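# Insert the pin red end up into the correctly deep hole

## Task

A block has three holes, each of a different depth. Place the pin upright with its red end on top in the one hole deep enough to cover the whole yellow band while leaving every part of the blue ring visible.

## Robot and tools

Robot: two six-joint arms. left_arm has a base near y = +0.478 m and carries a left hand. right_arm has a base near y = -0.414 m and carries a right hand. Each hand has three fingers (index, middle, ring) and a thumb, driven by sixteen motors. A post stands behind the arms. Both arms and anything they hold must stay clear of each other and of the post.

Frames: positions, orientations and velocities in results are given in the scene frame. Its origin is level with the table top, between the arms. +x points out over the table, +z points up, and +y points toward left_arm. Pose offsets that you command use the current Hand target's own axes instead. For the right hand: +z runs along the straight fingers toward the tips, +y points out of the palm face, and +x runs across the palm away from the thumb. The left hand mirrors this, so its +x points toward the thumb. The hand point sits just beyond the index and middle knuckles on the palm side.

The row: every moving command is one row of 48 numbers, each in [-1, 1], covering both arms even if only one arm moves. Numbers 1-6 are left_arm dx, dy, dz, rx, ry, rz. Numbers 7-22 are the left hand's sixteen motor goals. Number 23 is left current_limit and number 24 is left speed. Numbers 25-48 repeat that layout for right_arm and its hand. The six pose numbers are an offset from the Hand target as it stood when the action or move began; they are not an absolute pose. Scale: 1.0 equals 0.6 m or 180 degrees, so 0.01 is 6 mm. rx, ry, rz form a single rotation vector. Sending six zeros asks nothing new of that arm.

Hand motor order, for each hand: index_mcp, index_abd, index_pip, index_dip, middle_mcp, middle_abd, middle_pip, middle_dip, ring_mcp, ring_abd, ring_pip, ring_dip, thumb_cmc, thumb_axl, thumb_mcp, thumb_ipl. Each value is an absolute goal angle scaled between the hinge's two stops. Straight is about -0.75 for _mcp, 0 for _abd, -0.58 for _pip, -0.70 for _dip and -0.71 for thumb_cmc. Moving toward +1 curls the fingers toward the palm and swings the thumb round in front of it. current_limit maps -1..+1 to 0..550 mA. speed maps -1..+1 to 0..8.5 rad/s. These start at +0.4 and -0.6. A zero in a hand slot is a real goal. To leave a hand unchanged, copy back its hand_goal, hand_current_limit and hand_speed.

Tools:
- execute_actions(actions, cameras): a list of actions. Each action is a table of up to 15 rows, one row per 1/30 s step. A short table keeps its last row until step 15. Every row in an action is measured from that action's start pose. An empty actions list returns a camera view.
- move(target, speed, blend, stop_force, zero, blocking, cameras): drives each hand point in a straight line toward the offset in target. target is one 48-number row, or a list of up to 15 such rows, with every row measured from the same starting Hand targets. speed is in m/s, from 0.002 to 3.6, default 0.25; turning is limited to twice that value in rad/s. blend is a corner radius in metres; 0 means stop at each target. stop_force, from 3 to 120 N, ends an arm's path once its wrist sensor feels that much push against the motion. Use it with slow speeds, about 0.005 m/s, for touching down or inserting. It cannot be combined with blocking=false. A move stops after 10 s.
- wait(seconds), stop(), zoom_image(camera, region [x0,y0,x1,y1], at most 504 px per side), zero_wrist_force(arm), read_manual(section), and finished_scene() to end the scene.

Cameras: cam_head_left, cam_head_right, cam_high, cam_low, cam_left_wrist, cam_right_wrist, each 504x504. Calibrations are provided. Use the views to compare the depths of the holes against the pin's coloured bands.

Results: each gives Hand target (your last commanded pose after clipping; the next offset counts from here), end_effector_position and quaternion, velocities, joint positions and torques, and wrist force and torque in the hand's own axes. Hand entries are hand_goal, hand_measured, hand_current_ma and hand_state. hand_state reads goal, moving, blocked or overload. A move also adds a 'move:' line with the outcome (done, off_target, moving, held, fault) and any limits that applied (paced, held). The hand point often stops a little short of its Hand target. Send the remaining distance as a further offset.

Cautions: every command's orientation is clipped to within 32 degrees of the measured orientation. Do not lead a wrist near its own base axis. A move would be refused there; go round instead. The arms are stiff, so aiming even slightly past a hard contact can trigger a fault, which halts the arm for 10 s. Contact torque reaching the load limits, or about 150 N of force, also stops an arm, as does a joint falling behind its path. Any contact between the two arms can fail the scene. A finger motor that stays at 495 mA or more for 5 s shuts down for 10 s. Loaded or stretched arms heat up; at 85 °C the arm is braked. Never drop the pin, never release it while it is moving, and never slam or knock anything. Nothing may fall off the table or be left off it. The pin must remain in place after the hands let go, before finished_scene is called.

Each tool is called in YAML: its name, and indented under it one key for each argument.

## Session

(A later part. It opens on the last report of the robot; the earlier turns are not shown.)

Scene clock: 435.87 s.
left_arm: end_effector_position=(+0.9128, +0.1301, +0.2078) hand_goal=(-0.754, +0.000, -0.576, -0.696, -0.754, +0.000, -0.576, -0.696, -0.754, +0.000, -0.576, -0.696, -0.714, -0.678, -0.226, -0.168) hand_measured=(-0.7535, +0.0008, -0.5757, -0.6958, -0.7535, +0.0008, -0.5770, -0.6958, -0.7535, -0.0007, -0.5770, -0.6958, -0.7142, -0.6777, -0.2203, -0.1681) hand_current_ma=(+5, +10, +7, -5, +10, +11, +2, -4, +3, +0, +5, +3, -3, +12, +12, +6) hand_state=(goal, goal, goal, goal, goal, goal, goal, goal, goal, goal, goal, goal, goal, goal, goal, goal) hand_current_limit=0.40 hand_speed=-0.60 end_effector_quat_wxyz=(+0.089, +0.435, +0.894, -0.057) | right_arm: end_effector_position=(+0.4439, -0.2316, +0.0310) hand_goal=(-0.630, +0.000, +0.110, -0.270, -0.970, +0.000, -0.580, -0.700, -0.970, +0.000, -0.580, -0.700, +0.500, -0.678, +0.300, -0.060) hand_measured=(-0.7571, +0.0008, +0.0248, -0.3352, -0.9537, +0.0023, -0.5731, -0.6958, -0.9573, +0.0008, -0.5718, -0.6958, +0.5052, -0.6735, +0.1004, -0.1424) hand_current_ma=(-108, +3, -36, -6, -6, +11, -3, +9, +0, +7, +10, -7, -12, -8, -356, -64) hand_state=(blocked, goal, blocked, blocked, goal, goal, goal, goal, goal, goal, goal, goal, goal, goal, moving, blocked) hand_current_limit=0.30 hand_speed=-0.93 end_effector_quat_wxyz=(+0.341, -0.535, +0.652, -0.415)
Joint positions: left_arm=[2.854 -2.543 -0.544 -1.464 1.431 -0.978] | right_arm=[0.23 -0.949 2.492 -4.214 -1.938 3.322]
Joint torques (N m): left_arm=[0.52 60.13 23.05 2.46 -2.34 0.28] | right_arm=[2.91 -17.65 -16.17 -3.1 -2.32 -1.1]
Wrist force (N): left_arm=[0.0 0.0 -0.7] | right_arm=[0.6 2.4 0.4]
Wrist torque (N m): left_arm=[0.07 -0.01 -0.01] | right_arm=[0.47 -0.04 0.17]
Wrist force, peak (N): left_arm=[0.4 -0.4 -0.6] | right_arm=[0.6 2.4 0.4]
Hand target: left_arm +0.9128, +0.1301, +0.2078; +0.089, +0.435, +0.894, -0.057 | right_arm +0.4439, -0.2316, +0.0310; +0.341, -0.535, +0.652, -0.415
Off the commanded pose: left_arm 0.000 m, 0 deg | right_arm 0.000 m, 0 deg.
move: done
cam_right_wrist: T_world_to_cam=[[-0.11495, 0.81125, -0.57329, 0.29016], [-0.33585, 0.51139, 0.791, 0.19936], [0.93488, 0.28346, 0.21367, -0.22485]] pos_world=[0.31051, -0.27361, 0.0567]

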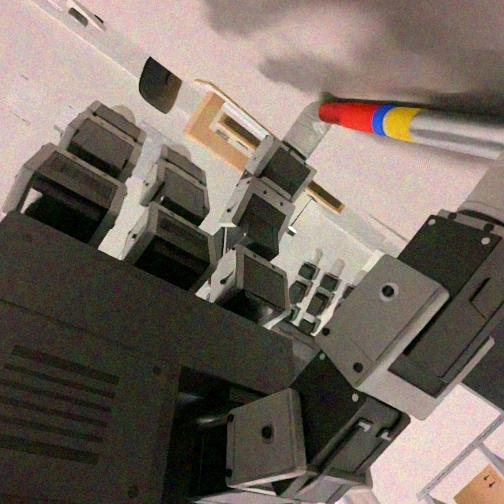

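move:
  target: [0,0,0,0,0,0,-0.754,0,-0.576,-0.696,-0.754,0,-0.576,-0.696,-0.754,0,-0.576,-0.696,-0.714,-0.678,-0.226,-0.168,0.4,-0.6,0,-0.01208,-0.00564,0,0,0,-0.63,0,0.11,-0.27,-0.97,0,-0.58,-0.7,-0.97,0,-0.58,-0.7,0.5,-0.677,0.3,-0.06,0.3,-0.93]
  speed: 0.01
  cameras: ["cam_right_wrist","cam_low"]

zoom_image:
  camera: "cam_right_wrist"
  region: [264, 0, 504, 240]

zoom_image:
  camera: "cam_low"
  region: [60, 270, 160, 360]

Scene clock: 438.77 s.
left_arm: end_effector_position=(+0.9128, +0.1301, +0.2078) hand_goal=(-0.754, +0.000, -0.576, -0.696, -0.754, +0.000, -0.576, -0.696, -0.754, +0.000, -0.576, -0.696, -0.714, -0.678, -0.226, -0.168) hand_measured=(-0.7535, -0.0007, -0.5757, -0.6958, -0.7535, +0.0008, -0.5770, -0.6958, -0.7535, -0.0007, -0.5770, -0.6958, -0.7142, -0.6777, -0.2203, -0.1681) hand_current_ma=(+2, +5, +8, -7, +7, +8, +3, -4, +3, +3, +7, -2, -5, +7, +9, -2) hand_state=(goal, goal, goal, goal, goal, goal, goal, goal, goal, goal, goal, goal, goal, goal, goal, goal) hand_current_limit=0.40 hand_speed=-0.60 end_effector_quat_wxyz=(+0.089, +0.435, +0.894, -0.057) | right_arm: end_effector_position=(+0.4439, -0.2316, +0.0389) hand_goal=(-0.630, +0.000, +0.110, -0.270, -0.970, +0.000, -0.580, -0.700, -0.970, +0.000, -0.580, -0.700, +0.500, -0.678, +0.300, -0.060) hand_measured=(-0.7559, +0.0023, +0.0235, -0.3352, -0.9537, +0.0008, -0.5731, -0.6958, -0.9561, +0.0008, -0.5718, -0.6958, +0.5052, -0.6746, +0.1004, -0.1443) hand_current_ma=(-103, +20, -28, -30, -8, +12, -24, -3, +19, +8, -10, +10, +2, +1, -360, -83) hand_state=(blocked, goal, blocked, blocked, goal, goal, goal, goal, goal, goal, goal, goal, goal, goal, blocked, blocked) hand_current_limit=0.30 hand_speed=-0.93 end_effector_quat_wxyz=(+0.341, -0.535, +0.652, -0.415)
Joint positions: left_arm=[2.854 -2.543 -0.544 -1.464 1.431 -0.978] | right_arm=[0.23 -0.979 2.495 -4.187 -1.938 3.322]
Joint torques (N m): left_arm=[0.59 60.71 23.06 2.5 -2.36 0.26] | right_arm=[0.51 -42.14 7.92 -0.96 -1.58 -0.94]
Wrist force (N): left_arm=[0.0 -0.3 -0.1] | right_arm=[0.6 2.8 0.7]
Wrist torque (N m): left_arm=[-0.02 0.00 0.00] | right_arm=[0.46 -0.05 0.17]
Wrist force, peak (N): left_arm=[0.5 0.3 -0.7] | right_arm=[0.2 3.1 0.7]
Hand target: left_arm +0.9128, +0.1301, +0.2078; +0.089, +0.435, +0.894, -0.057 | right_arm +0.4439, -0.2316, +0.0390; +0.341, -0.535, +0.652, -0.415
Off the commanded pose: left_arm 0.000 m, 0 deg | right_arm 0.000 m, 0 deg.
move: done
cam_right_wrist: T_world_to_cam=[[-0.115, 0.8112, -0.57335, 0.2947], [-0.3359, 0.51142, 0.79096, 0.19314], [0.93485, 0.28355, 0.21367, -0.2265]] pos_world=[0.31051, -0.27361, 0.0646]
Images, in order (width x height): cam_low 504x504, cam_right_wrist 504x504.

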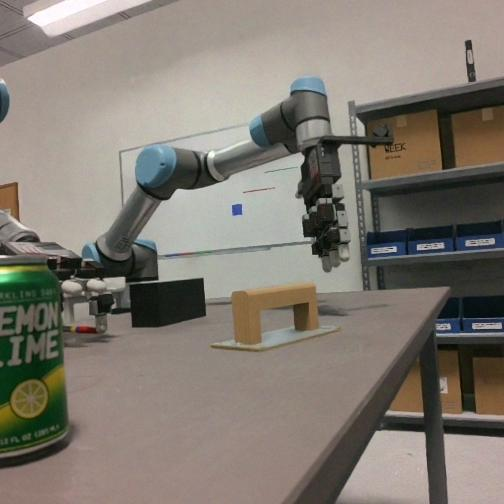

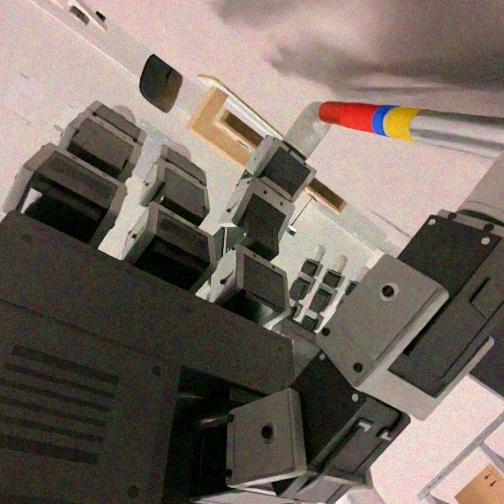

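Scaled by 2.100 from the camera's image (finer frame: 720x720).

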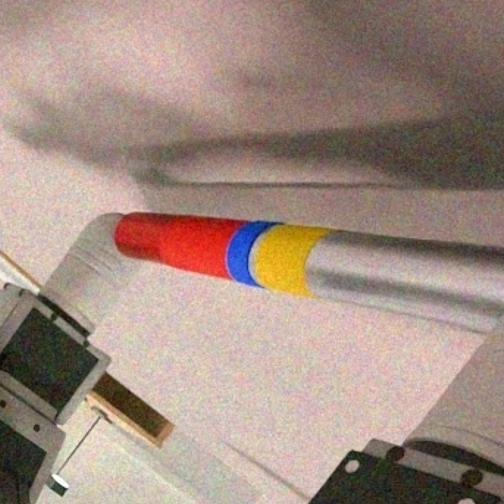

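Scaled by 5.040 from the camera's image (finer frame: 720x720).

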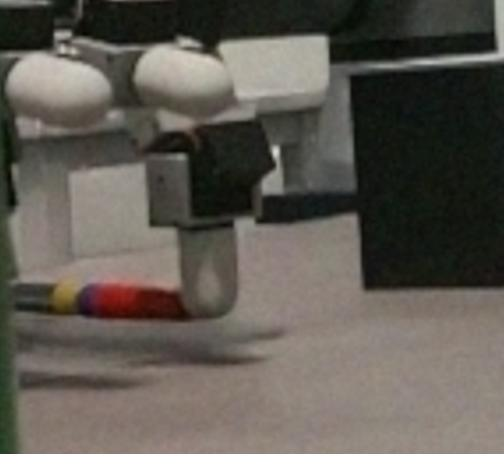

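move:
  target:
    - [0,0,0,0,0,0,-0.754,0,-0.576,-0.696,-0.754,0,-0.576,-0.696,-0.754,0,-0.576,-0.696,-0.714,-0.678,-0.226,-0.168,0.4,-0.6,0,-0.2281,-0.1064,0,0,0,-0.63,0,0.11,-0.27,-0.97,0,-0.58,-0.7,-0.97,0,-0.58,-0.7,0.5,-0.677,0.3,-0.06,0.3,-0.93]
    - [0,0,0,0,0,0,-0.754,0,-0.576,-0.696,-0.754,0,-0.576,-0.696,-0.754,0,-0.576,-0.696,-0.714,-0.678,-0.226,-0.168,0.4,-0.6,-0.3305,-0.2598,-0.0380,0,-0.0569,-0.0265,-0.63,0,0.11,-0.27,-0.97,0,-0.58,-0.7,-0.97,0,-0.58,-0.7,0.5,-0.677,0.3,-0.06,0.3,-0.93]
  speed: 0.08
  blend: [0.03, 0]
  cameras: ["cam_right_wrist","cam_low","cam_high","cam_head_left"]

Scene clock: 455.47 s.
left_arm: end_effector_position=(+0.9128, +0.1301, +0.2078) hand_goal=(-0.754, +0.000, -0.576, -0.696, -0.754, +0.000, -0.576, -0.696, -0.754, +0.000, -0.576, -0.696, -0.714, -0.678, -0.226, -0.168) hand_measured=(-0.7523, +0.0008, -0.5770, -0.6958, -0.7523, -0.0007, -0.5770, -0.6958, -0.7535, +0.0008, -0.5770, -0.6958, -0.7142, -0.6777, -0.2212, -0.1672) hand_current_ma=(+3, +6, +9, -5, +6, +12, +6, -5, +3, +7, +3, +1, -3, +6, +5, -3) hand_state=(goal, goal, goal, goal, goal, goal, goal, goal, goal, goal, goal, goal, goal, goal, goal, goal) hand_current_limit=0.40 hand_speed=-0.60 end_effector_quat_wxyz=(+0.089, +0.435, +0.894, -0.057) | right_arm: end_effector_position=(+0.5269, -0.0461, +0.1899) hand_goal=(-0.630, +0.000, +0.110, -0.270, -0.970, +0.000, -0.580, -0.700, -0.970, +0.000, -0.580, -0.700, +0.500, -0.678, +0.300, -0.060) hand_measured=(-0.7559, +0.0008, +0.0235, -0.3352, -0.9537, +0.0008, -0.5731, -0.6958, -0.9573, +0.0008, -0.5731, -0.6945, +0.5052, -0.6735, +0.1004, -0.1424) hand_current_ma=(-110, -6, -41, -16, +9, -1, -9, -3, +1, +11, -8, +7, -5, +5, -362, -72) hand_state=(blocked, goal, blocked, blocked, goal, goal, goal, goal, goal, goal, goal, goal, goal, goal, blocked, blocked) hand_current_limit=0.30 hand_speed=-0.93 end_effector_quat_wxyz=(-0.380, +0.597, -0.596, +0.380)
Joint positions: left_arm=[2.854 -2.543 -0.544 -1.464 1.431 -0.978] | right_arm=[0.52 -1.194 1.997 -3.456 -2.02 3.369]
Joint torques (N m): left_arm=[0.62 60.47 23.21 2.56 -2.33 0.35] | right_arm=[6.11 -21.42 -30.57 -0.99 -2.53 1.91]
Wrist force (N): left_arm=[0.4 -0.2 -0.5] | right_arm=[0.2 2.3 1.1]
Wrist torque (N m): left_arm=[0.03 -0.06 0.03] | right_arm=[0.33 -0.01 0.10]
Wrist force, peak (N): left_arm=[0.4 -0.2 -0.8] | right_arm=[0.4 3.4 0.6]
Hand target: left_arm +0.9128, +0.1301, +0.2078; +0.089, +0.435, +0.894, -0.057 | right_arm +0.5270, -0.0460, +0.1899; -0.380, +0.597, -0.596, +0.380
Off the commanded pose: left_arm 0.000 m, 0 deg | right_arm 0.000 m, 0 deg.
move: done
cam_right_wrist: T_world_to_cam=[[-0.27154, 0.7731, -0.57322, 0.32105], [-0.42953, 0.43565, 0.79102, 0.05251], [0.86126, 0.46101, 0.21377, -0.34195]] pos_world=[0.40424, -0.11344, 0.2156]
Images, in order (width x height): cam_head_left 504x504, cam_high 504x504, cam_low 504x504, cam_right_wrist 504x504.

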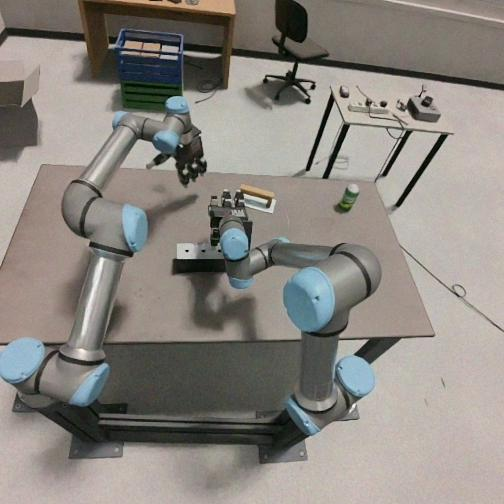

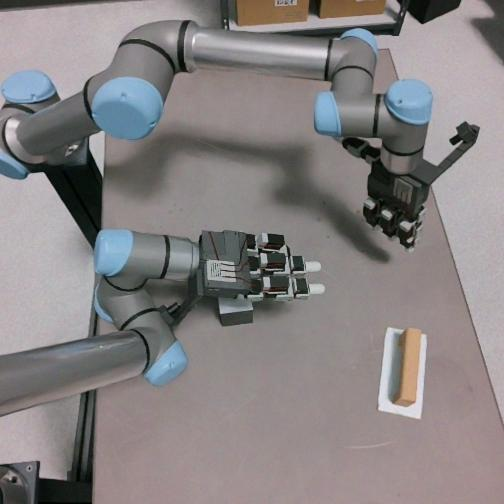

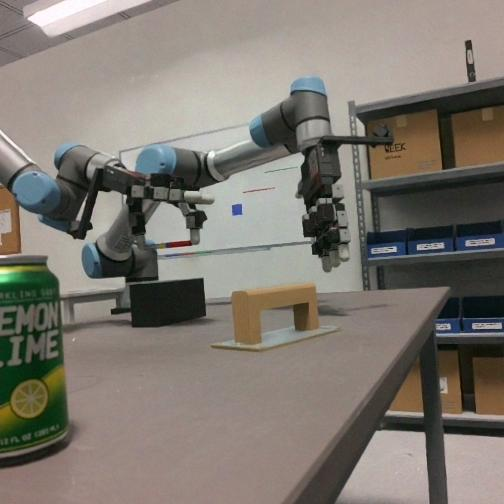

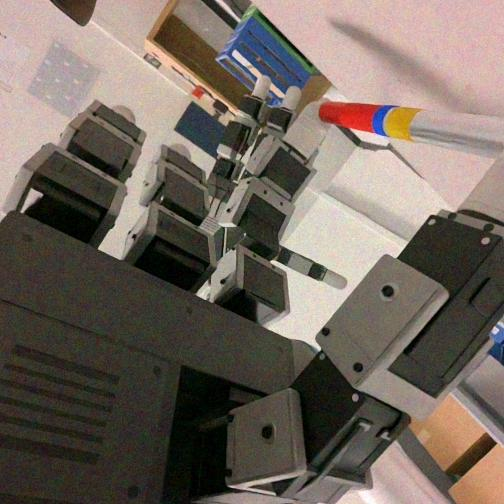

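zoom_image:
  camera: "cam_low"
  region: [70, 170, 230, 340]

zoom_image:
  camera: "cam_head_left"
  region: [160, 180, 270, 290]

Scaled by 2.965 from the camera's image (finer frame: 720x720).

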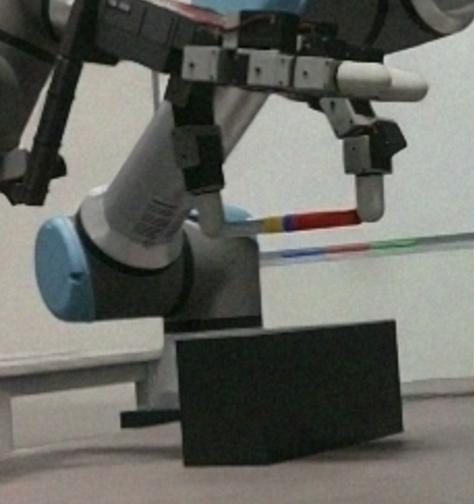

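Scaled by 4.582 from the camera's image (finer frame: 720x720).

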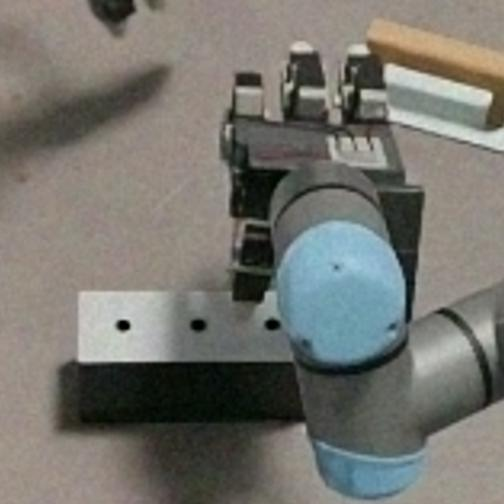

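move:
  target: [0,0,0,0,0,0,-0.754,0,-0.576,-0.696,-0.754,0,-0.576,-0.696,-0.754,0,-0.576,-0.696,-0.714,-0.678,-0.226,-0.168,0.4,-0.6,0,0.0876,0.0409,0,0,0,-0.63,0,0.11,-0.27,-0.97,0,-0.58,-0.7,-0.97,0,-0.58,-0.7,0.5,-0.677,0.3,-0.06,0.3,-0.93]
  speed: 0.06
  cameras: ["cam_right_wrist","cam_low","cam_high","cam_head_left"]

zoom_image:
  camera: "cam_right_wrist"
  region: [264, 0, 504, 240]

zoom_image:
  camera: "cam_low"
  region: [70, 200, 230, 360]

Scene clock: 459.57 s.
left_arm: end_effector_position=(+0.9128, +0.1301, +0.2078) hand_goal=(-0.754, +0.000, -0.576, -0.696, -0.754, +0.000, -0.576, -0.696, -0.754, +0.000, -0.576, -0.696, -0.714, -0.678, -0.226, -0.168) hand_measured=(-0.7535, -0.0007, -0.5770, -0.6958, -0.7535, +0.0008, -0.5770, -0.6958, -0.7523, +0.0008, -0.5770, -0.6958, -0.7142, -0.6767, -0.2203, -0.1672) hand_current_ma=(+0, +7, +9, -5, +6, +9, +1, -2, +5, +1, +9, +2, -5, +13, +12, +3) hand_state=(goal, goal, goal, goal, goal, goal, goal, goal, goal, goal, goal, goal, goal, goal, goal, goal) hand_current_limit=0.40 hand_speed=-0.60 end_effector_quat_wxyz=(+0.089, +0.435, +0.894, -0.057) | right_arm: end_effector_position=(+0.5270, -0.0459, +0.1321) hand_goal=(-0.630, +0.000, +0.110, -0.270, -0.970, +0.000, -0.580, -0.700, -0.970, +0.000, -0.580, -0.700, +0.500, -0.678, +0.300, -0.060) hand_measured=(-0.7571, +0.0008, +0.0235, -0.3352, -0.9537, -0.0007, -0.5731, -0.6958, -0.9573, +0.0008, -0.5731, -0.6958, +0.5052, -0.6735, +0.1004, -0.1433) hand_current_ma=(-131, +9, -34, -21, +7, +6, +13, -14, -2, +5, -4, +10, +0, -9, -367, -72) hand_state=(blocked, goal, blocked, blocked, goal, goal, goal, goal, goal, goal, goal, goal, goal, goal, blocked, blocked) hand_current_limit=0.30 hand_speed=-0.93 end_effector_quat_wxyz=(-0.380, +0.597, -0.596, +0.380)
Joint positions: left_arm=[2.854 -2.543 -0.544 -1.464 1.431 -0.978] | right_arm=[0.52 -1.078 2.029 -3.604 -2.02 3.369]
Joint torques (N m): left_arm=[0.63 60.92 22.82 2.49 -2.26 0.33] | right_arm=[0.56 -23.56 -3.19 -4.49 -2.22 -1.3]
Wrist force (N): left_arm=[0.1 -0.2 -0.5] | right_arm=[0.7 2.7 0.9]
Wrist torque (N m): left_arm=[0.03 -0.02 0.00] | right_arm=[0.39 -0.07 0.17]
Wrist force, peak (N): left_arm=[0.3 -0.3 -0.9] | right_arm=[0.3 3.0 1.0]
Hand target: left_arm +0.9128, +0.1301, +0.2078; +0.089, +0.435, +0.894, -0.057 | right_arm +0.5270, -0.0459, +0.1319; -0.380, +0.597, -0.596, +0.380
Off the commanded pose: left_arm 0.000 m, 0 deg | right_arm 0.000 m, 0 deg.
move: done
cam_right_wrist: T_world_to_cam=[[-0.27169, 0.77307, -0.57319, 0.28779], [-0.42948, 0.43561, 0.79107, 0.09823], [0.86124, 0.4611, 0.21366, -0.32971]] pos_world=[0.40434, -0.11324, 0.1577]
Images, in order (width x height): cam_head_left 504x504, cam_high 504x504, cam_low 504x504, cam_right_wrist 504x504.

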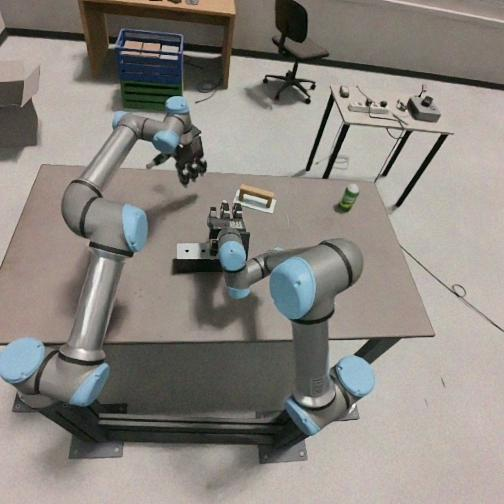

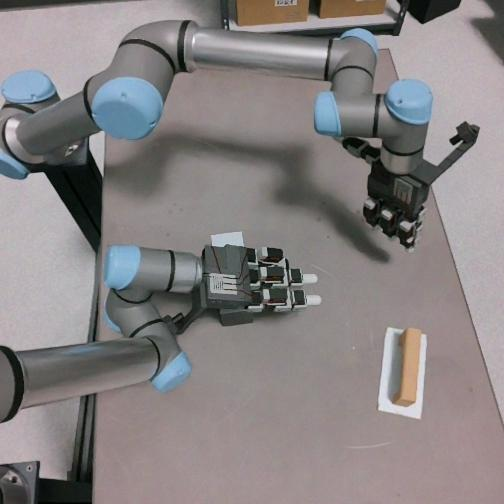

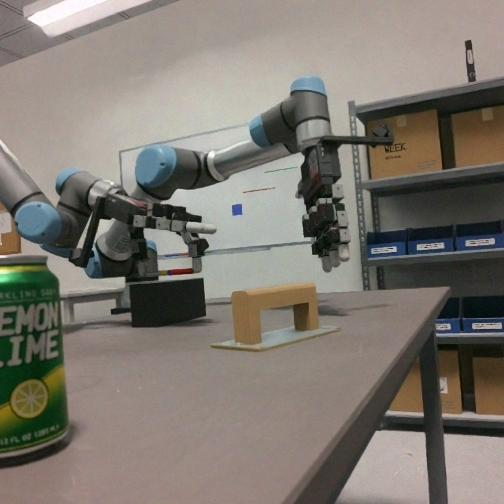

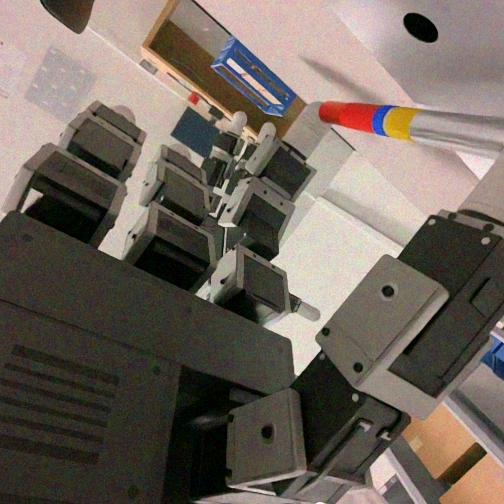

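Scaled by 2.100 from the camera's image (finer frame: 720x720).

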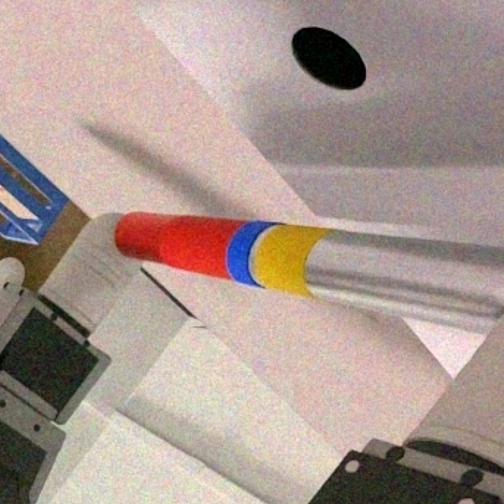

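Scaled by 3.150 from the camera's image (finer frame: 720x720).

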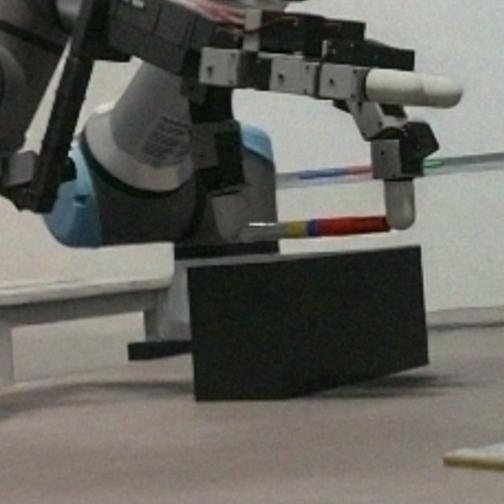

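move:
  target: [0,0,0,0,0,0,-0.754,0,-0.576,-0.696,-0.754,0,-0.576,-0.696,-0.754,0,-0.576,-0.696,-0.714,-0.678,-0.226,-0.168,0.4,-0.6,0,0.0154,0.0182,0,0,0,-0.63,0,0.11,-0.27,-0.97,0,-0.58,-0.7,-0.97,0,-0.58,-0.7,0.5,-0.677,0.3,-0.06,0.3,-0.93]
  speed: 0.02
  stop_force: 4
  cameras: ["cam_right_wrist","cam_low"]

zoom_image:
  camera: "cam_right_wrist"
  region: [264, 0, 504, 240]

zoom_image:
  camera: "cam_low"
  region: [110, 240, 220, 350]

Scene clock: 467.73 s.
left_arm: end_effector_position=(+0.9128, +0.1301, +0.2078) hand_goal=(-0.754, +0.000, -0.576, -0.696, -0.754, +0.000, -0.576, -0.696, -0.754, +0.000, -0.576, -0.696, -0.714, -0.678, -0.226, -0.168) hand_measured=(-0.7535, -0.0007, -0.5770, -0.6958, -0.7535, -0.0007, -0.5757, -0.6971, -0.7523, -0.0007, -0.5770, -0.6971, -0.7142, -0.6777, -0.2203, -0.1681) hand_current_ma=(+0, +8, +7, -3, +8, +9, +2, -6, +3, +1, +8, +3, -5, +9, +10, -1) hand_state=(goal, goal, goal, goal, goal, goal, goal, goal, goal, goal, goal, goal, goal, goal, goal, goal) hand_current_limit=0.40 hand_speed=-0.60 end_effector_quat_wxyz=(+0.089, +0.435, +0.894, -0.057) | right_arm: end_effector_position=(+0.5320, -0.0459, +0.1210) hand_goal=(-0.630, +0.000, +0.110, -0.270, -0.970, +0.000, -0.580, -0.700, -0.970, +0.000, -0.580, -0.700, +0.500, -0.678, +0.300, -0.060) hand_measured=(-0.7559, +0.0008, +0.0223, -0.3352, -0.9537, -0.0007, -0.5731, -0.6958, -0.9561, -0.0007, -0.5731, -0.6945, +0.5052, -0.6735, +0.1004, -0.1424) hand_current_ma=(-109, -7, -30, -22, -8, -4, +2, +5, -2, +9, +15, +4, -17, -3, -360, -66) hand_state=(blocked, goal, blocked, blocked, goal, goal, goal, goal, goal, goal, goal, goal, goal, goal, blocked, blocked) hand_current_limit=0.30 hand_speed=-0.93 end_effector_quat_wxyz=(-0.380, +0.597, -0.596, +0.380)
Joint positions: left_arm=[2.854 -2.543 -0.544 -1.464 1.431 -0.978] | right_arm=[0.515 -1.048 2.021 -3.627 -2.015 3.366]
Joint torques (N m): left_arm=[0.51 61.12 22.31 2.47 -2.35 0.29] | right_arm=[5.51 -51.42 -2.57 -1.08 -2.49 2]
Wrist force (N): left_arm=[0.2 -0.1 -0.5] | right_arm=[0.4 2.6 1.0]
Wrist torque (N m): left_arm=[0.04 -0.04 0.02] | right_arm=[0.38 -0.04 0.33]
Wrist force, peak (N): left_arm=[0.5 -0.1 -0.9] | right_arm=[0.3 2.8 0.9]
Hand target: left_arm +0.9128, +0.1301, +0.2078; +0.089, +0.435, +0.894, -0.057 | right_arm +0.5320, -0.0459, +0.1210; -0.380, +0.597, -0.596, +0.380 (not the last commanded pose)
Off the commanded pose: left_arm 0.000 m, 0 deg | right_arm 0.002 m, 0 deg.
move: contact (right_arm)
cam_right_wrist: T_world_to_cam=[[-0.27164, 0.77309, -0.57318, 0.28282], [-0.42954, 0.43557, 0.79106, 0.10911], [0.86122, 0.46109, 0.21376, -0.33168]] pos_world=[0.40934, -0.11324, 0.1467]
Images, in order (width x height): cam_low 504x504, cam_right_wrist 504x504.

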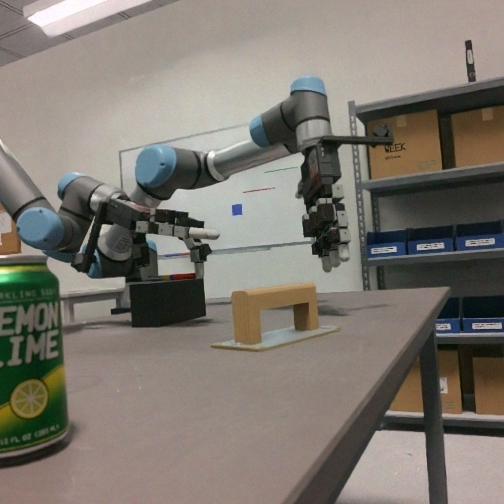

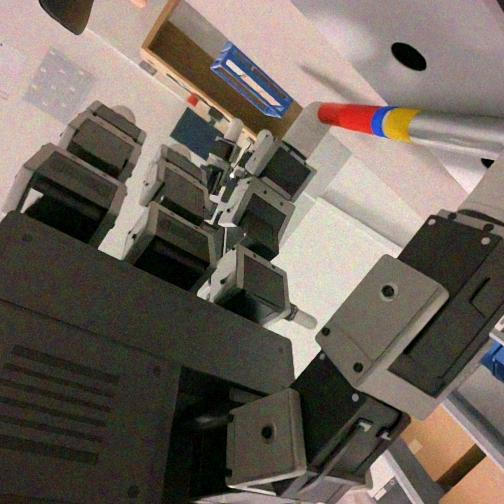

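Scaled by 2.100 from the camera's image (finer frame: 720x720).

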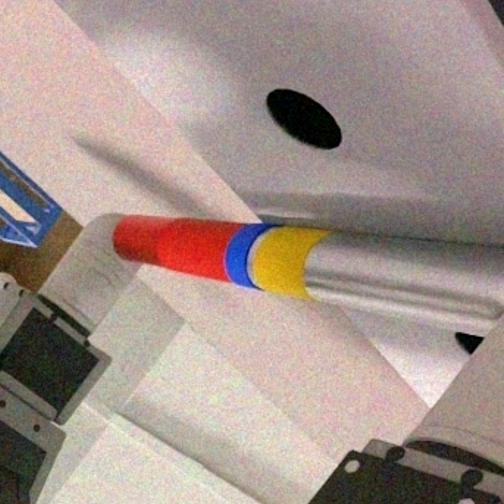

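Scaled by 4.582 from the camera's image (finer frame: 720x720).

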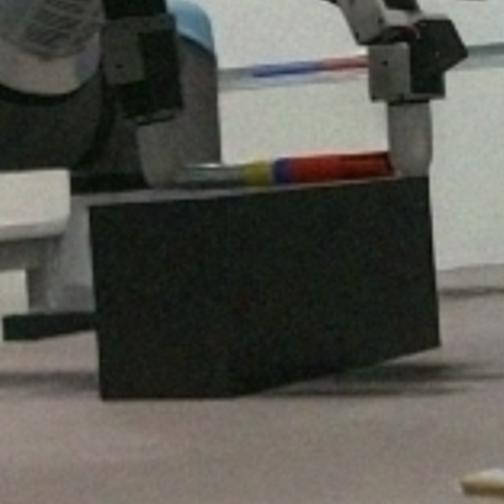

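move:
  target: [0,0,0,0,0,0,-0.754,0,-0.576,-0.696,-0.754,0,-0.576,-0.696,-0.754,0,-0.576,-0.696,-0.714,-0.678,-0.226,-0.168,0.4,-0.6,0,0.00227,0.00106,0,0,0,-0.63,0,0.11,-0.27,-0.97,0,-0.58,-0.7,-0.97,0,-0.58,-0.7,0.5,-0.677,0.3,-0.06,0.3,-0.93]
  speed: 0.006
  stop_force: 4

move:
  target: [0,0,0,0,0,0,-0.754,0,-0.576,-0.696,-0.754,0,-0.576,-0.696,-0.754,0,-0.576,-0.696,-0.714,-0.678,-0.226,-0.168,0.4,-0.6,0,0.00151,0.0007,0,0,0,-0.63,0,0.11,-0.27,-0.97,0,-0.58,-0.7,-0.97,0,-0.58,-0.7,0.5,-0.677,0.3,-0.06,0.3,-0.93]
  speed: 0.006
  stop_force: 4
  cameras: ["cam_right_wrist","cam_low"]

zoom_image:
  camera: "cam_right_wrist"
  region: [264, 0, 504, 240]

zoom_image:
  camera: "cam_low"
  region: [110, 240, 220, 350]

Scene clock: 472.47 s.
left_arm: end_effector_position=(+0.9128, +0.1301, +0.2078) hand_goal=(-0.754, +0.000, -0.576, -0.696, -0.754, +0.000, -0.576, -0.696, -0.754, +0.000, -0.576, -0.696, -0.714, -0.678, -0.226, -0.168) hand_measured=(-0.7535, +0.0008, -0.5770, -0.6958, -0.7535, -0.0007, -0.5770, -0.6958, -0.7535, -0.0007, -0.5770, -0.6958, -0.7142, -0.6777, -0.2203, -0.1681) hand_current_ma=(+2, +9, +6, -6, +6, +8, +2, -2, -2, -2, +6, +2, -7, +7, +10, +4) hand_state=(goal, goal, goal, goal, goal, goal, goal, goal, goal, goal, goal, goal, goal, goal, goal, goal) hand_current_limit=0.40 hand_speed=-0.60 end_effector_quat_wxyz=(+0.089, +0.435, +0.894, -0.057) | right_arm: end_effector_position=(+0.5320, -0.0459, +0.1204) hand_goal=(-0.630, +0.000, +0.110, -0.270, -0.970, +0.000, -0.580, -0.700, -0.970, +0.000, -0.580, -0.700, +0.500, -0.678, +0.300, -0.060) hand_measured=(-0.7571, -0.0007, +0.0235, -0.3352, -0.9537, +0.0008, -0.5731, -0.6958, -0.9561, +0.0008, -0.5731, -0.6945, +0.5052, -0.6735, +0.1004, -0.1433) hand_current_ma=(-121, -6, -31, -16, -3, +10, -5, -6, +2, +3, -1, -7, -11, +1, -371, -56) hand_state=(blocked, goal, blocked, blocked, goal, goal, goal, goal, goal, goal, goal, goal, goal, goal, blocked, blocked) hand_current_limit=0.30 hand_speed=-0.93 end_effector_quat_wxyz=(-0.380, +0.597, -0.596, +0.380)
Joint positions: left_arm=[2.854 -2.543 -0.544 -1.464 1.431 -0.978] | right_arm=[0.515 -1.047 2.022 -3.629 -2.015 3.366]
Joint torques (N m): left_arm=[0.61 60.71 23.22 2.66 -2.23 0.47] | right_arm=[4.2 -49.17 -8.2 -0.94 -2.29 1.44]
Wrist force (N): left_arm=[0.2 0.3 -0.7] | right_arm=[-0.1 -0.1 -1.0]
Wrist torque (N m): left_arm=[0.09 -0.04 0.00] | right_arm=[0.30 0.02 0.30]
Wrist force, peak (N): left_arm=[0.4 0.2 -0.7] | right_arm=[-0.2 -2.4 -2.6]
Hand target: left_arm +0.9128, +0.1301, +0.2078; +0.089, +0.435, +0.894, -0.057 | right_arm +0.5320, -0.0459, +0.1204; -0.380, +0.597, -0.596, +0.380 (not the last commanded pose)
Off the commanded pose: left_arm 0.000 m, 0 deg | right_arm 0.001 m, 0 deg.
move: contact (right_arm)

Scene clock: 473.77 s.
left_arm: end_effector_position=(+0.9128, +0.1301, +0.2078) hand_goal=(-0.754, +0.000, -0.576, -0.696, -0.754, +0.000, -0.576, -0.696, -0.754, +0.000, -0.576, -0.696, -0.714, -0.678, -0.226, -0.168) hand_measured=(-0.7535, -0.0007, -0.5770, -0.6971, -0.7535, +0.0008, -0.5757, -0.6958, -0.7523, +0.0008, -0.5757, -0.6958, -0.7142, -0.6767, -0.2203, -0.1681) hand_current_ma=(+3, +7, +11, -4, +8, +7, -1, -6, +3, +2, +5, +3, -5, +8, +10, +1) hand_state=(goal, goal, goal, goal, goal, goal, goal, goal, goal, goal, goal, goal, goal, goal, goal, goal) hand_current_limit=0.40 hand_speed=-0.60 end_effector_quat_wxyz=(+0.089, +0.435, +0.894, -0.057) | right_arm: end_effector_position=(+0.5320, -0.0459, +0.1194) hand_goal=(-0.630, +0.000, +0.110, -0.270, -0.970, +0.000, -0.580, -0.700, -0.970, +0.000, -0.580, -0.700, +0.500, -0.678, +0.300, -0.060) hand_measured=(-0.7571, +0.0008, +0.0235, -0.3340, -0.9537, -0.0007, -0.5731, -0.6958, -0.9561, +0.0008, -0.5731, -0.6958, +0.5040, -0.6735, +0.1004, -0.1433) hand_current_ma=(-112, +9, -48, -23, -1, -7, +0, -10, +12, +3, +11, +6, -8, +0, -346, -61) hand_state=(blocked, goal, blocked, blocked, goal, goal, goal, goal, goal, goal, goal, goal, goal, goal, blocked, blocked) hand_current_limit=0.30 hand_speed=-0.93 end_effector_quat_wxyz=(-0.380, +0.597, -0.596, +0.380)
Joint positions: left_arm=[2.854 -2.543 -0.544 -1.464 1.431 -0.978] | right_arm=[0.515 -1.045 2.022 -3.631 -2.015 3.366]
Joint torques (N m): left_arm=[0.66 61.17 23.31 2.59 -2.27 0.33] | right_arm=[3.82 -19.87 -0.15 -3.19 -2.41 1.4]
Wrist force (N): left_arm=[0.1 0.3 -0.4] | right_arm=[-0.3 -3.0 -2.7]
Wrist torque (N m): left_arm=[0.07 -0.03 0.00] | right_arm=[0.20 0.00 0.33]
Wrist force, peak (N): left_arm=[0.3 0.4 -0.8] | right_arm=[-0.6 -3.2 -3.0]
Hand target: left_arm +0.9128, +0.1301, +0.2078; +0.089, +0.435, +0.894, -0.057 | right_arm +0.5320, -0.0459, +0.1194; -0.380, +0.597, -0.596, +0.380
Off the commanded pose: left_arm 0.000 m, 0 deg | right_arm 0.000 m, 0 deg.
move: done
cam_right_wrist: T_world_to_cam=[[-0.27158, 0.77314, -0.57314, 0.28182], [-0.42971, 0.43546, 0.79103, 0.11051], [0.86116, 0.46111, 0.21397, -0.33132]] pos_world=[0.40934, -0.11324, 0.145]
Images, in order (width x height): cam_low 504x504, cam_right_wrist 504x504.

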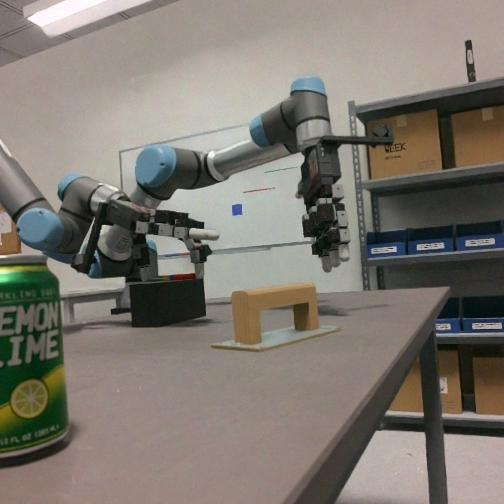

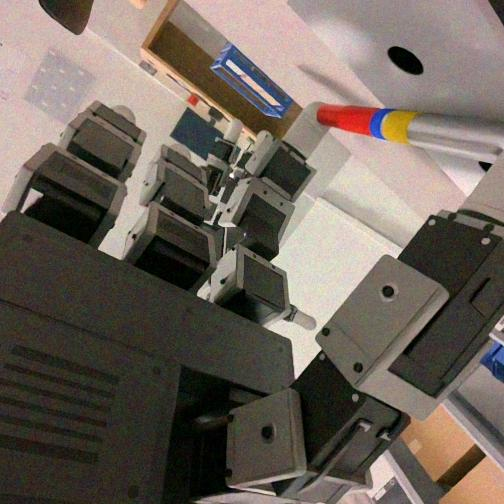

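Scaled by 2.100 from the camera's image (finer frame: 720x720).

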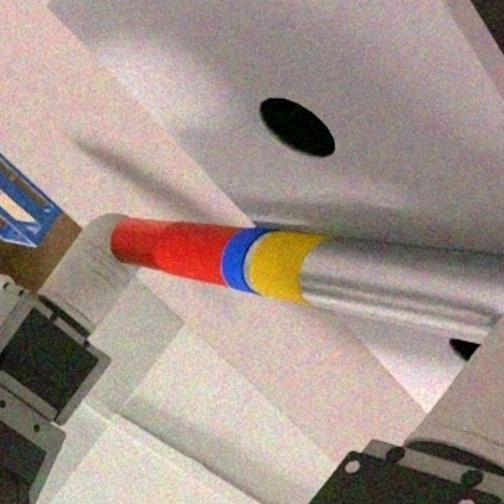

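Scaled by 4.582 from the camera's image (finer frame: 720x720).

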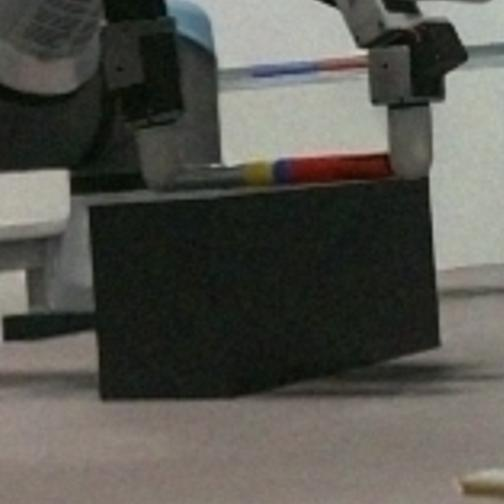

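zoom_image:
  camera: "cam_low"
  region: [125, 265, 215, 335]

zoom_image:
  camera: "cam_right_wrist"
  region: [310, 60, 504, 254]

Scaled by 5.600 from the camera's image (finer frame: 720x720).

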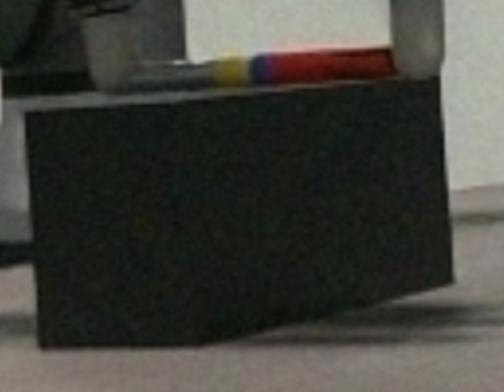

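Scaled by 2.598 from the camera's image (finer frame: 720x720).

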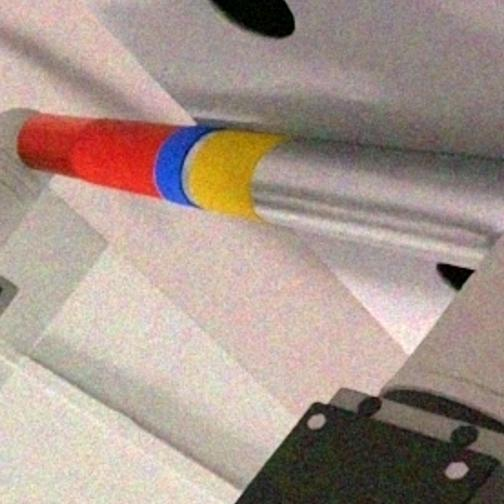

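move:
  target:
    - [0,0,0,0,0,0,-0.754,0,-0.576,-0.696,-0.754,0,-0.576,-0.696,-0.754,0,-0.576,-0.696,-0.714,-0.678,-0.226,-0.168,0.4,-0.6,0,-0.0091,-0.0042,0,0,0,-0.63,0,0.11,-0.27,-0.97,0,-0.58,-0.7,-0.97,0,-0.58,-0.7,0.5,-0.677,0.3,-0.06,0.3,-0.93]
    - [0,0,0,0,0,0,-0.754,0,-0.576,-0.696,-0.754,0,-0.576,-0.696,-0.754,0,-0.576,-0.696,-0.714,-0.678,-0.226,-0.168,0.4,-0.6,0,-0.0006,-0.0223,0,0,0,-0.63,0,0.11,-0.27,-0.97,0,-0.58,-0.7,-0.97,0,-0.58,-0.7,0.5,-0.677,0.3,-0.06,0.3,-0.93]
  speed: 0.02
  blend: [0.002, 0]
  cameras: ["cam_right_wrist","cam_low"]

zoom_image:
  camera: "cam_right_wrist"
  region: [264, 0, 504, 240]

Scene clock: 502.73 s.
left_arm: end_effector_position=(+0.9128, +0.1301, +0.2078) hand_goal=(-0.754, +0.000, -0.576, -0.696, -0.754, +0.000, -0.576, -0.696, -0.754, +0.000, -0.576, -0.696, -0.714, -0.678, -0.226, -0.168) hand_measured=(-0.7523, +0.0008, -0.5770, -0.6958, -0.7535, -0.0007, -0.5770, -0.6958, -0.7535, +0.0008, -0.5770, -0.6958, -0.7129, -0.6777, -0.2203, -0.1681) hand_current_ma=(+1, +4, +8, -11, +6, +7, +2, -4, +3, +2, +4, -5, -4, +8, +10, +2) hand_state=(goal, goal, goal, goal, goal, goal, goal, goal, goal, goal, goal, goal, goal, goal, goal, goal) hand_current_limit=0.40 hand_speed=-0.60 end_effector_quat_wxyz=(+0.089, +0.435, +0.894, -0.057) | right_arm: end_effector_position=(+0.5202, -0.0460, +0.1254) hand_goal=(-0.630, +0.000, +0.110, -0.270, -0.970, +0.000, -0.580, -0.700, -0.970, +0.000, -0.580, -0.700, +0.500, -0.678, +0.300, -0.060) hand_measured=(-0.7559, +0.0008, +0.0235, -0.3340, -0.9537, +0.0023, -0.5731, -0.6945, -0.9561, +0.0008, -0.5718, -0.6945, +0.5052, -0.6735, +0.1014, -0.1433) hand_current_ma=(-123, +11, -42, -20, -7, +4, -11, +3, +1, +3, -11, +0, +5, +1, -368, -63) hand_state=(blocked, goal, blocked, blocked, goal, goal, goal, goal, goal, goal, goal, goal, goal, goal, blocked, blocked) hand_current_limit=0.30 hand_speed=-0.93 end_effector_quat_wxyz=(-0.380, +0.597, -0.596, +0.380)
Joint positions: left_arm=[2.854 -2.543 -0.544 -1.464 1.431 -0.978] | right_arm=[0.527 -1.071 2.046 -3.626 -2.026 3.372]
Joint torques (N m): left_arm=[0.27 60.63 23.8 2.57 -2.41 0.26] | right_arm=[5.37 -50.46 -1.77 -4.36 -2.54 1.91]
Wrist force (N): left_arm=[0.1 -0.4 -0.4] | right_arm=[0.4 2.4 0.7]
Wrist torque (N m): left_arm=[-0.01 -0.02 0.02] | right_arm=[0.38 -0.03 0.14]
Wrist force, peak (N): left_arm=[0.1 0.0 -0.9] | right_arm=[-0.3 -3.1 -3.4]
Hand target: left_arm +0.9128, +0.1301, +0.2078; +0.089, +0.435, +0.894, -0.057 | right_arm +0.5200, -0.0460, +0.1254; -0.380, +0.597, -0.596, +0.380
Off the commanded pose: left_arm 0.000 m, 0 deg | right_arm 0.000 m, 0 deg.
move: done
cam_right_wrist: T_world_to_cam=[[-0.27158, 0.77314, -0.57314, 0.28205], [-0.42971, 0.43546, 0.79103, 0.1007], [0.86116, 0.46111, 0.21397, -0.32244]] pos_world=[0.39754, -0.11324, 0.15099]
Images, in order (width x height): cam_low 504x504, cam_right_wrist 504x504.

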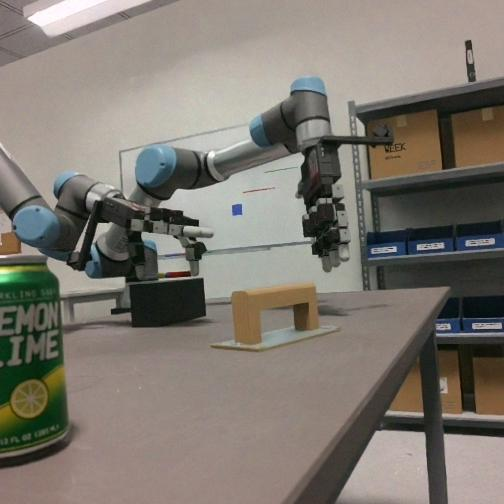

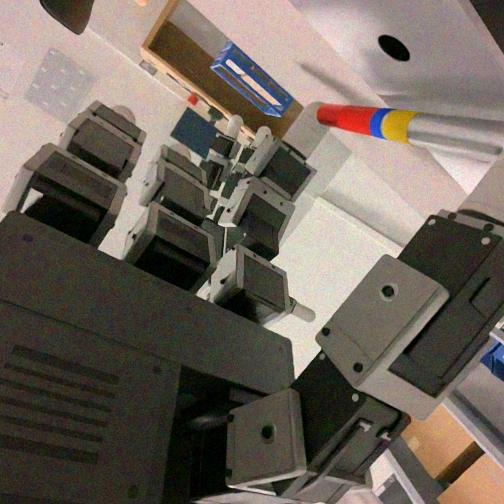

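Scaled by 2.100 from the camera's image (finer frame: 720x720).

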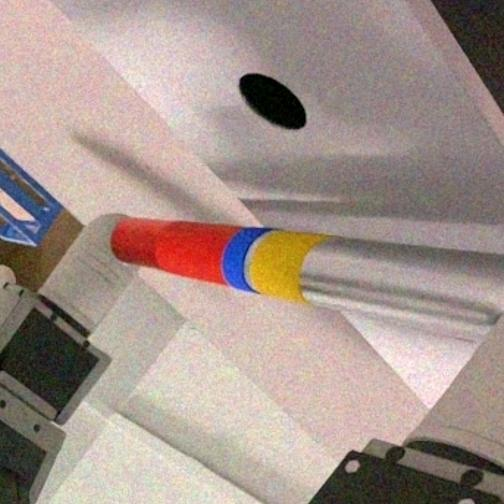

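I'll check the current state with the wrist camera first.

wait:
  seconds: 0.3
  cameras: ["cam_right_wrist", "cam_head_right", "cam_high"]

zoom_image:
  camera: "cam_right_wrist"
  region: [264, 0, 504, 240]

zoom_image:
  camera: "cam_high"
  region: [150, 100, 330, 280]

Scene clock: 508.17 s.
left_arm: end_effector_position=(+0.9128, +0.1301, +0.2078) hand_goal=(-0.754, +0.000, -0.576, -0.696, -0.754, +0.000, -0.576, -0.696, -0.754, +0.000, -0.576, -0.696, -0.714, -0.678, -0.226, -0.168) hand_measured=(-0.7535, -0.0007, -0.5770, -0.6958, -0.7523, +0.0008, -0.5770, -0.6958, -0.7535, -0.0007, -0.5757, -0.6971, -0.7129, -0.6777, -0.2212, -0.1681) hand_current_ma=(-1, +8, +13, -6, +5, +12, +3, -3, +5, +0, +6, +1, +0, +8, +8, +4) hand_state=(goal, goal, goal, goal, goal, goal, goal, goal, goal, goal, goal, goal, goal, goal, goal, goal) hand_current_limit=0.40 hand_speed=-0.60 end_effector_quat_wxyz=(+0.089, +0.435, +0.894, -0.057) | right_arm: end_effector_position=(+0.5200, -0.0460, +0.1254) hand_goal=(-0.630, +0.000, +0.110, -0.270, -0.970, +0.000, -0.580, -0.700, -0.970, +0.000, -0.580, -0.700, +0.500, -0.678, +0.300, -0.060) hand_measured=(-0.7571, +0.0008, +0.0235, -0.3340, -0.9537, +0.0008, -0.5731, -0.6958, -0.9561, +0.0008, -0.5731, -0.6958, +0.5052, -0.6735, +0.1004, -0.1424) hand_current_ma=(-110, +0, -37, -19, -8, -5, -13, -3, +12, +12, +0, -9, +8, -2, -364, -76) hand_state=(blocked, goal, blocked, blocked, goal, goal, goal, goal, goal, goal, goal, goal, goal, goal, blocked, blocked) hand_current_limit=0.30 hand_speed=-0.93 end_effector_quat_wxyz=(-0.380, +0.597, -0.596, +0.380)
Joint positions: left_arm=[2.854 -2.543 -0.544 -1.464 1.431 -0.978] | right_arm=[0.528 -1.072 2.046 -3.626 -2.026 3.372]
Joint torques (N m): left_arm=[0.47 61.35 23.26 2.52 -2.36 0.23] | right_arm=[5.7 -50.17 -2.76 -4.43 -2.53 1.96]
Wrist force (N): left_arm=[0.1 0.0 -0.5] | right_arm=[0.2 2.7 0.8]
Wrist torque (N m): left_arm=[0.04 -0.02 0.00] | right_arm=[0.40 0.00 0.12]
Wrist force, peak (N): left_arm=[0.2 0.0 -0.9] | right_arm=[0.2 2.9 1.1]
Hand target: left_arm +0.9128, +0.1301, +0.2078; +0.089, +0.435, +0.894, -0.057 | right_arm +0.5200, -0.0460, +0.1254; -0.380, +0.597, -0.596, +0.380
Off the commanded pose: left_arm 0.000 m, 0 deg | right_arm 0.000 m, 0 deg.
wait: 0.30 s; at rest from the start
cam_right_wrist: T_world_to_cam=[[-0.27158, 0.77314, -0.57314, 0.282], [-0.42971, 0.43546, 0.79103, 0.10061], [0.86116, 0.46111, 0.21397, -0.32227]] pos_world=[0.39734, -0.11324, 0.15099]
Images, in order (width x height): cam_head_right 504x504, cam_high 504x504, cam_right_wrist 504x504.

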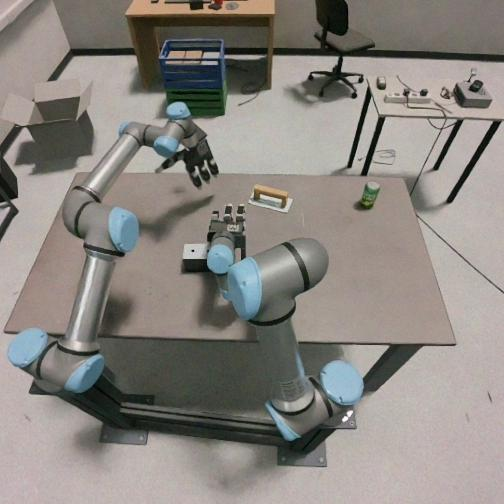

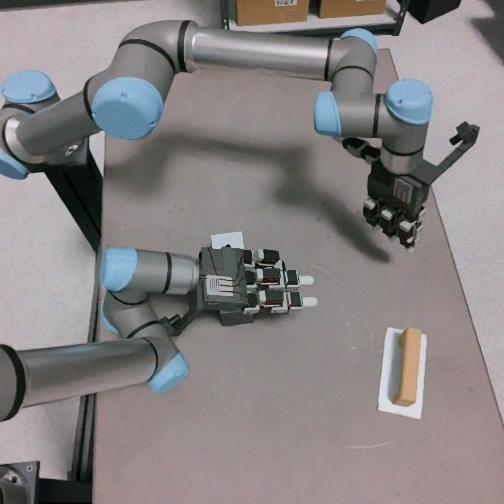

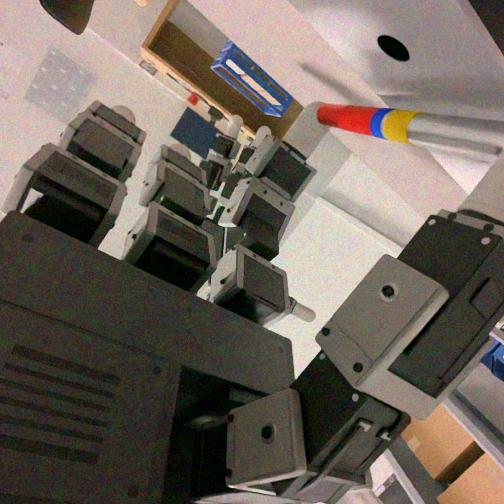

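Scaled by 2.100 from the camera's image (finer frame: 720x720).

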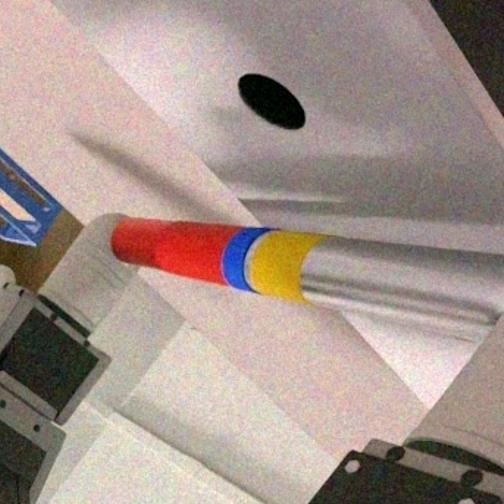

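Scaled by 2.800 from the camera's image (finer frame: 720x720).

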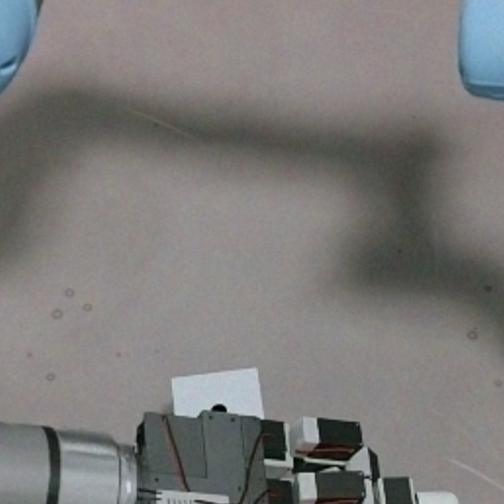

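move:
  target: [0,0,0,0,0,0,-0.754,0,-0.576,-0.696,-0.754,0,-0.576,-0.696,-0.754,0,-0.576,-0.696,-0.714,-0.678,-0.226,-0.168,0.4,-0.6,0,0.0068,0.0032,0,0,0,-0.63,0,0.11,-0.27,-0.97,0,-0.58,-0.7,-0.97,0,-0.58,-0.7,0.5,-0.677,0.3,-0.06,0.3,-0.93]
  speed: 0.006
  stop_force: 4
  cameras: ["cam_right_wrist"]

zoom_image:
  camera: "cam_right_wrist"
  region: [300, 60, 480, 240]

Scene clock: 517.30 s.
left_arm: end_effector_position=(+0.9128, +0.1301, +0.2078) hand_goal=(-0.754, +0.000, -0.576, -0.696, -0.754, +0.000, -0.576, -0.696, -0.754, +0.000, -0.576, -0.696, -0.714, -0.678, -0.226, -0.168) hand_measured=(-0.7523, +0.0008, -0.5757, -0.6971, -0.7535, -0.0007, -0.5770, -0.6945, -0.7535, -0.0007, -0.5770, -0.6958, -0.7142, -0.6777, -0.2203, -0.1681) hand_current_ma=(-1, +6, +4, -6, +8, +8, +0, -9, +3, -2, +5, -2, -5, +11, +5, +5) hand_state=(goal, goal, goal, goal, goal, goal, goal, goal, goal, goal, goal, goal, goal, goal, goal, goal) hand_current_limit=0.40 hand_speed=-0.60 end_effector_quat_wxyz=(+0.089, +0.435, +0.894, -0.057) | right_arm: end_effector_position=(+0.5200, -0.0459, +0.1209) hand_goal=(-0.630, +0.000, +0.110, -0.270, -0.970, +0.000, -0.580, -0.700, -0.970, +0.000, -0.580, -0.700, +0.500, -0.678, +0.300, -0.060) hand_measured=(-0.7571, +0.0008, +0.0223, -0.3352, -0.9537, +0.0008, -0.5731, -0.6958, -0.9573, +0.0008, -0.5731, -0.6958, +0.5052, -0.6735, +0.1014, -0.1433) hand_current_ma=(-115, +1, -46, -20, +2, +5, -12, -7, +0, +14, -5, +19, -16, -11, -363, -66) hand_state=(blocked, goal, blocked, blocked, goal, goal, goal, goal, goal, goal, goal, goal, goal, goal, blocked, blocked) hand_current_limit=0.30 hand_speed=-0.93 end_effector_quat_wxyz=(-0.380, +0.597, -0.596, +0.380)
Joint positions: left_arm=[2.854 -2.543 -0.544 -1.464 1.431 -0.978] | right_arm=[0.528 -1.062 2.048 -3.638 -2.026 3.372]
Joint torques (N m): left_arm=[0.5 60.9 23.79 2.57 -2.23 0.36] | right_arm=[1.79 -22.95 -2.79 -4.29 -1.47 1.23]
Wrist force (N): left_arm=[0.3 0.2 -0.3] | right_arm=[0.4 2.6 0.8]
Wrist torque (N m): left_arm=[0.06 -0.05 0.02] | right_arm=[0.39 -0.03 0.15]
Wrist force, peak (N): left_arm=[0.2 0.0 -1.0] | right_arm=[0.3 2.9 0.9]
Hand target: left_arm +0.9128, +0.1301, +0.2078; +0.089, +0.435, +0.894, -0.057 | right_arm +0.5200, -0.0459, +0.1208; -0.380, +0.597, -0.596, +0.380
Off the commanded pose: left_arm 0.000 m, 0 deg | right_arm 0.000 m, 0 deg.
move: done
cam_right_wrist: T_world_to_cam=[[-0.27158, 0.77314, -0.57314, 0.27945], [-0.42971, 0.43546, 0.79103, 0.10421], [0.86116, 0.46111, 0.21397, -0.32139]] pos_world=[0.39744, -0.11324, 0.14649]

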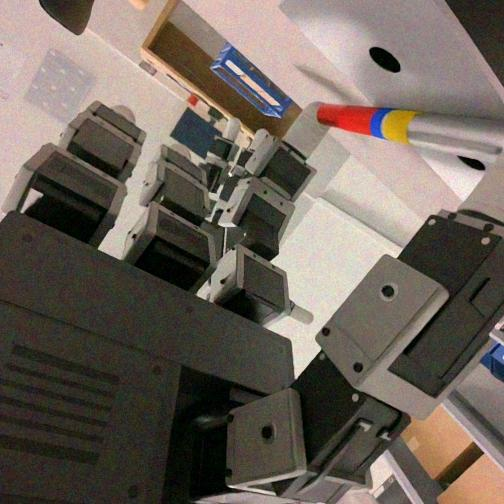

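Scaled by 2.800 from the camera's image (finer frame: 720x720).

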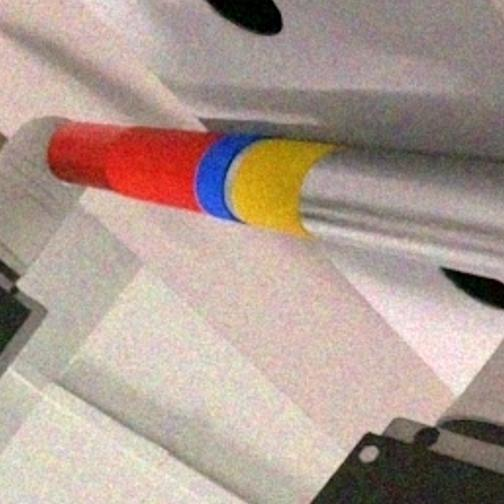

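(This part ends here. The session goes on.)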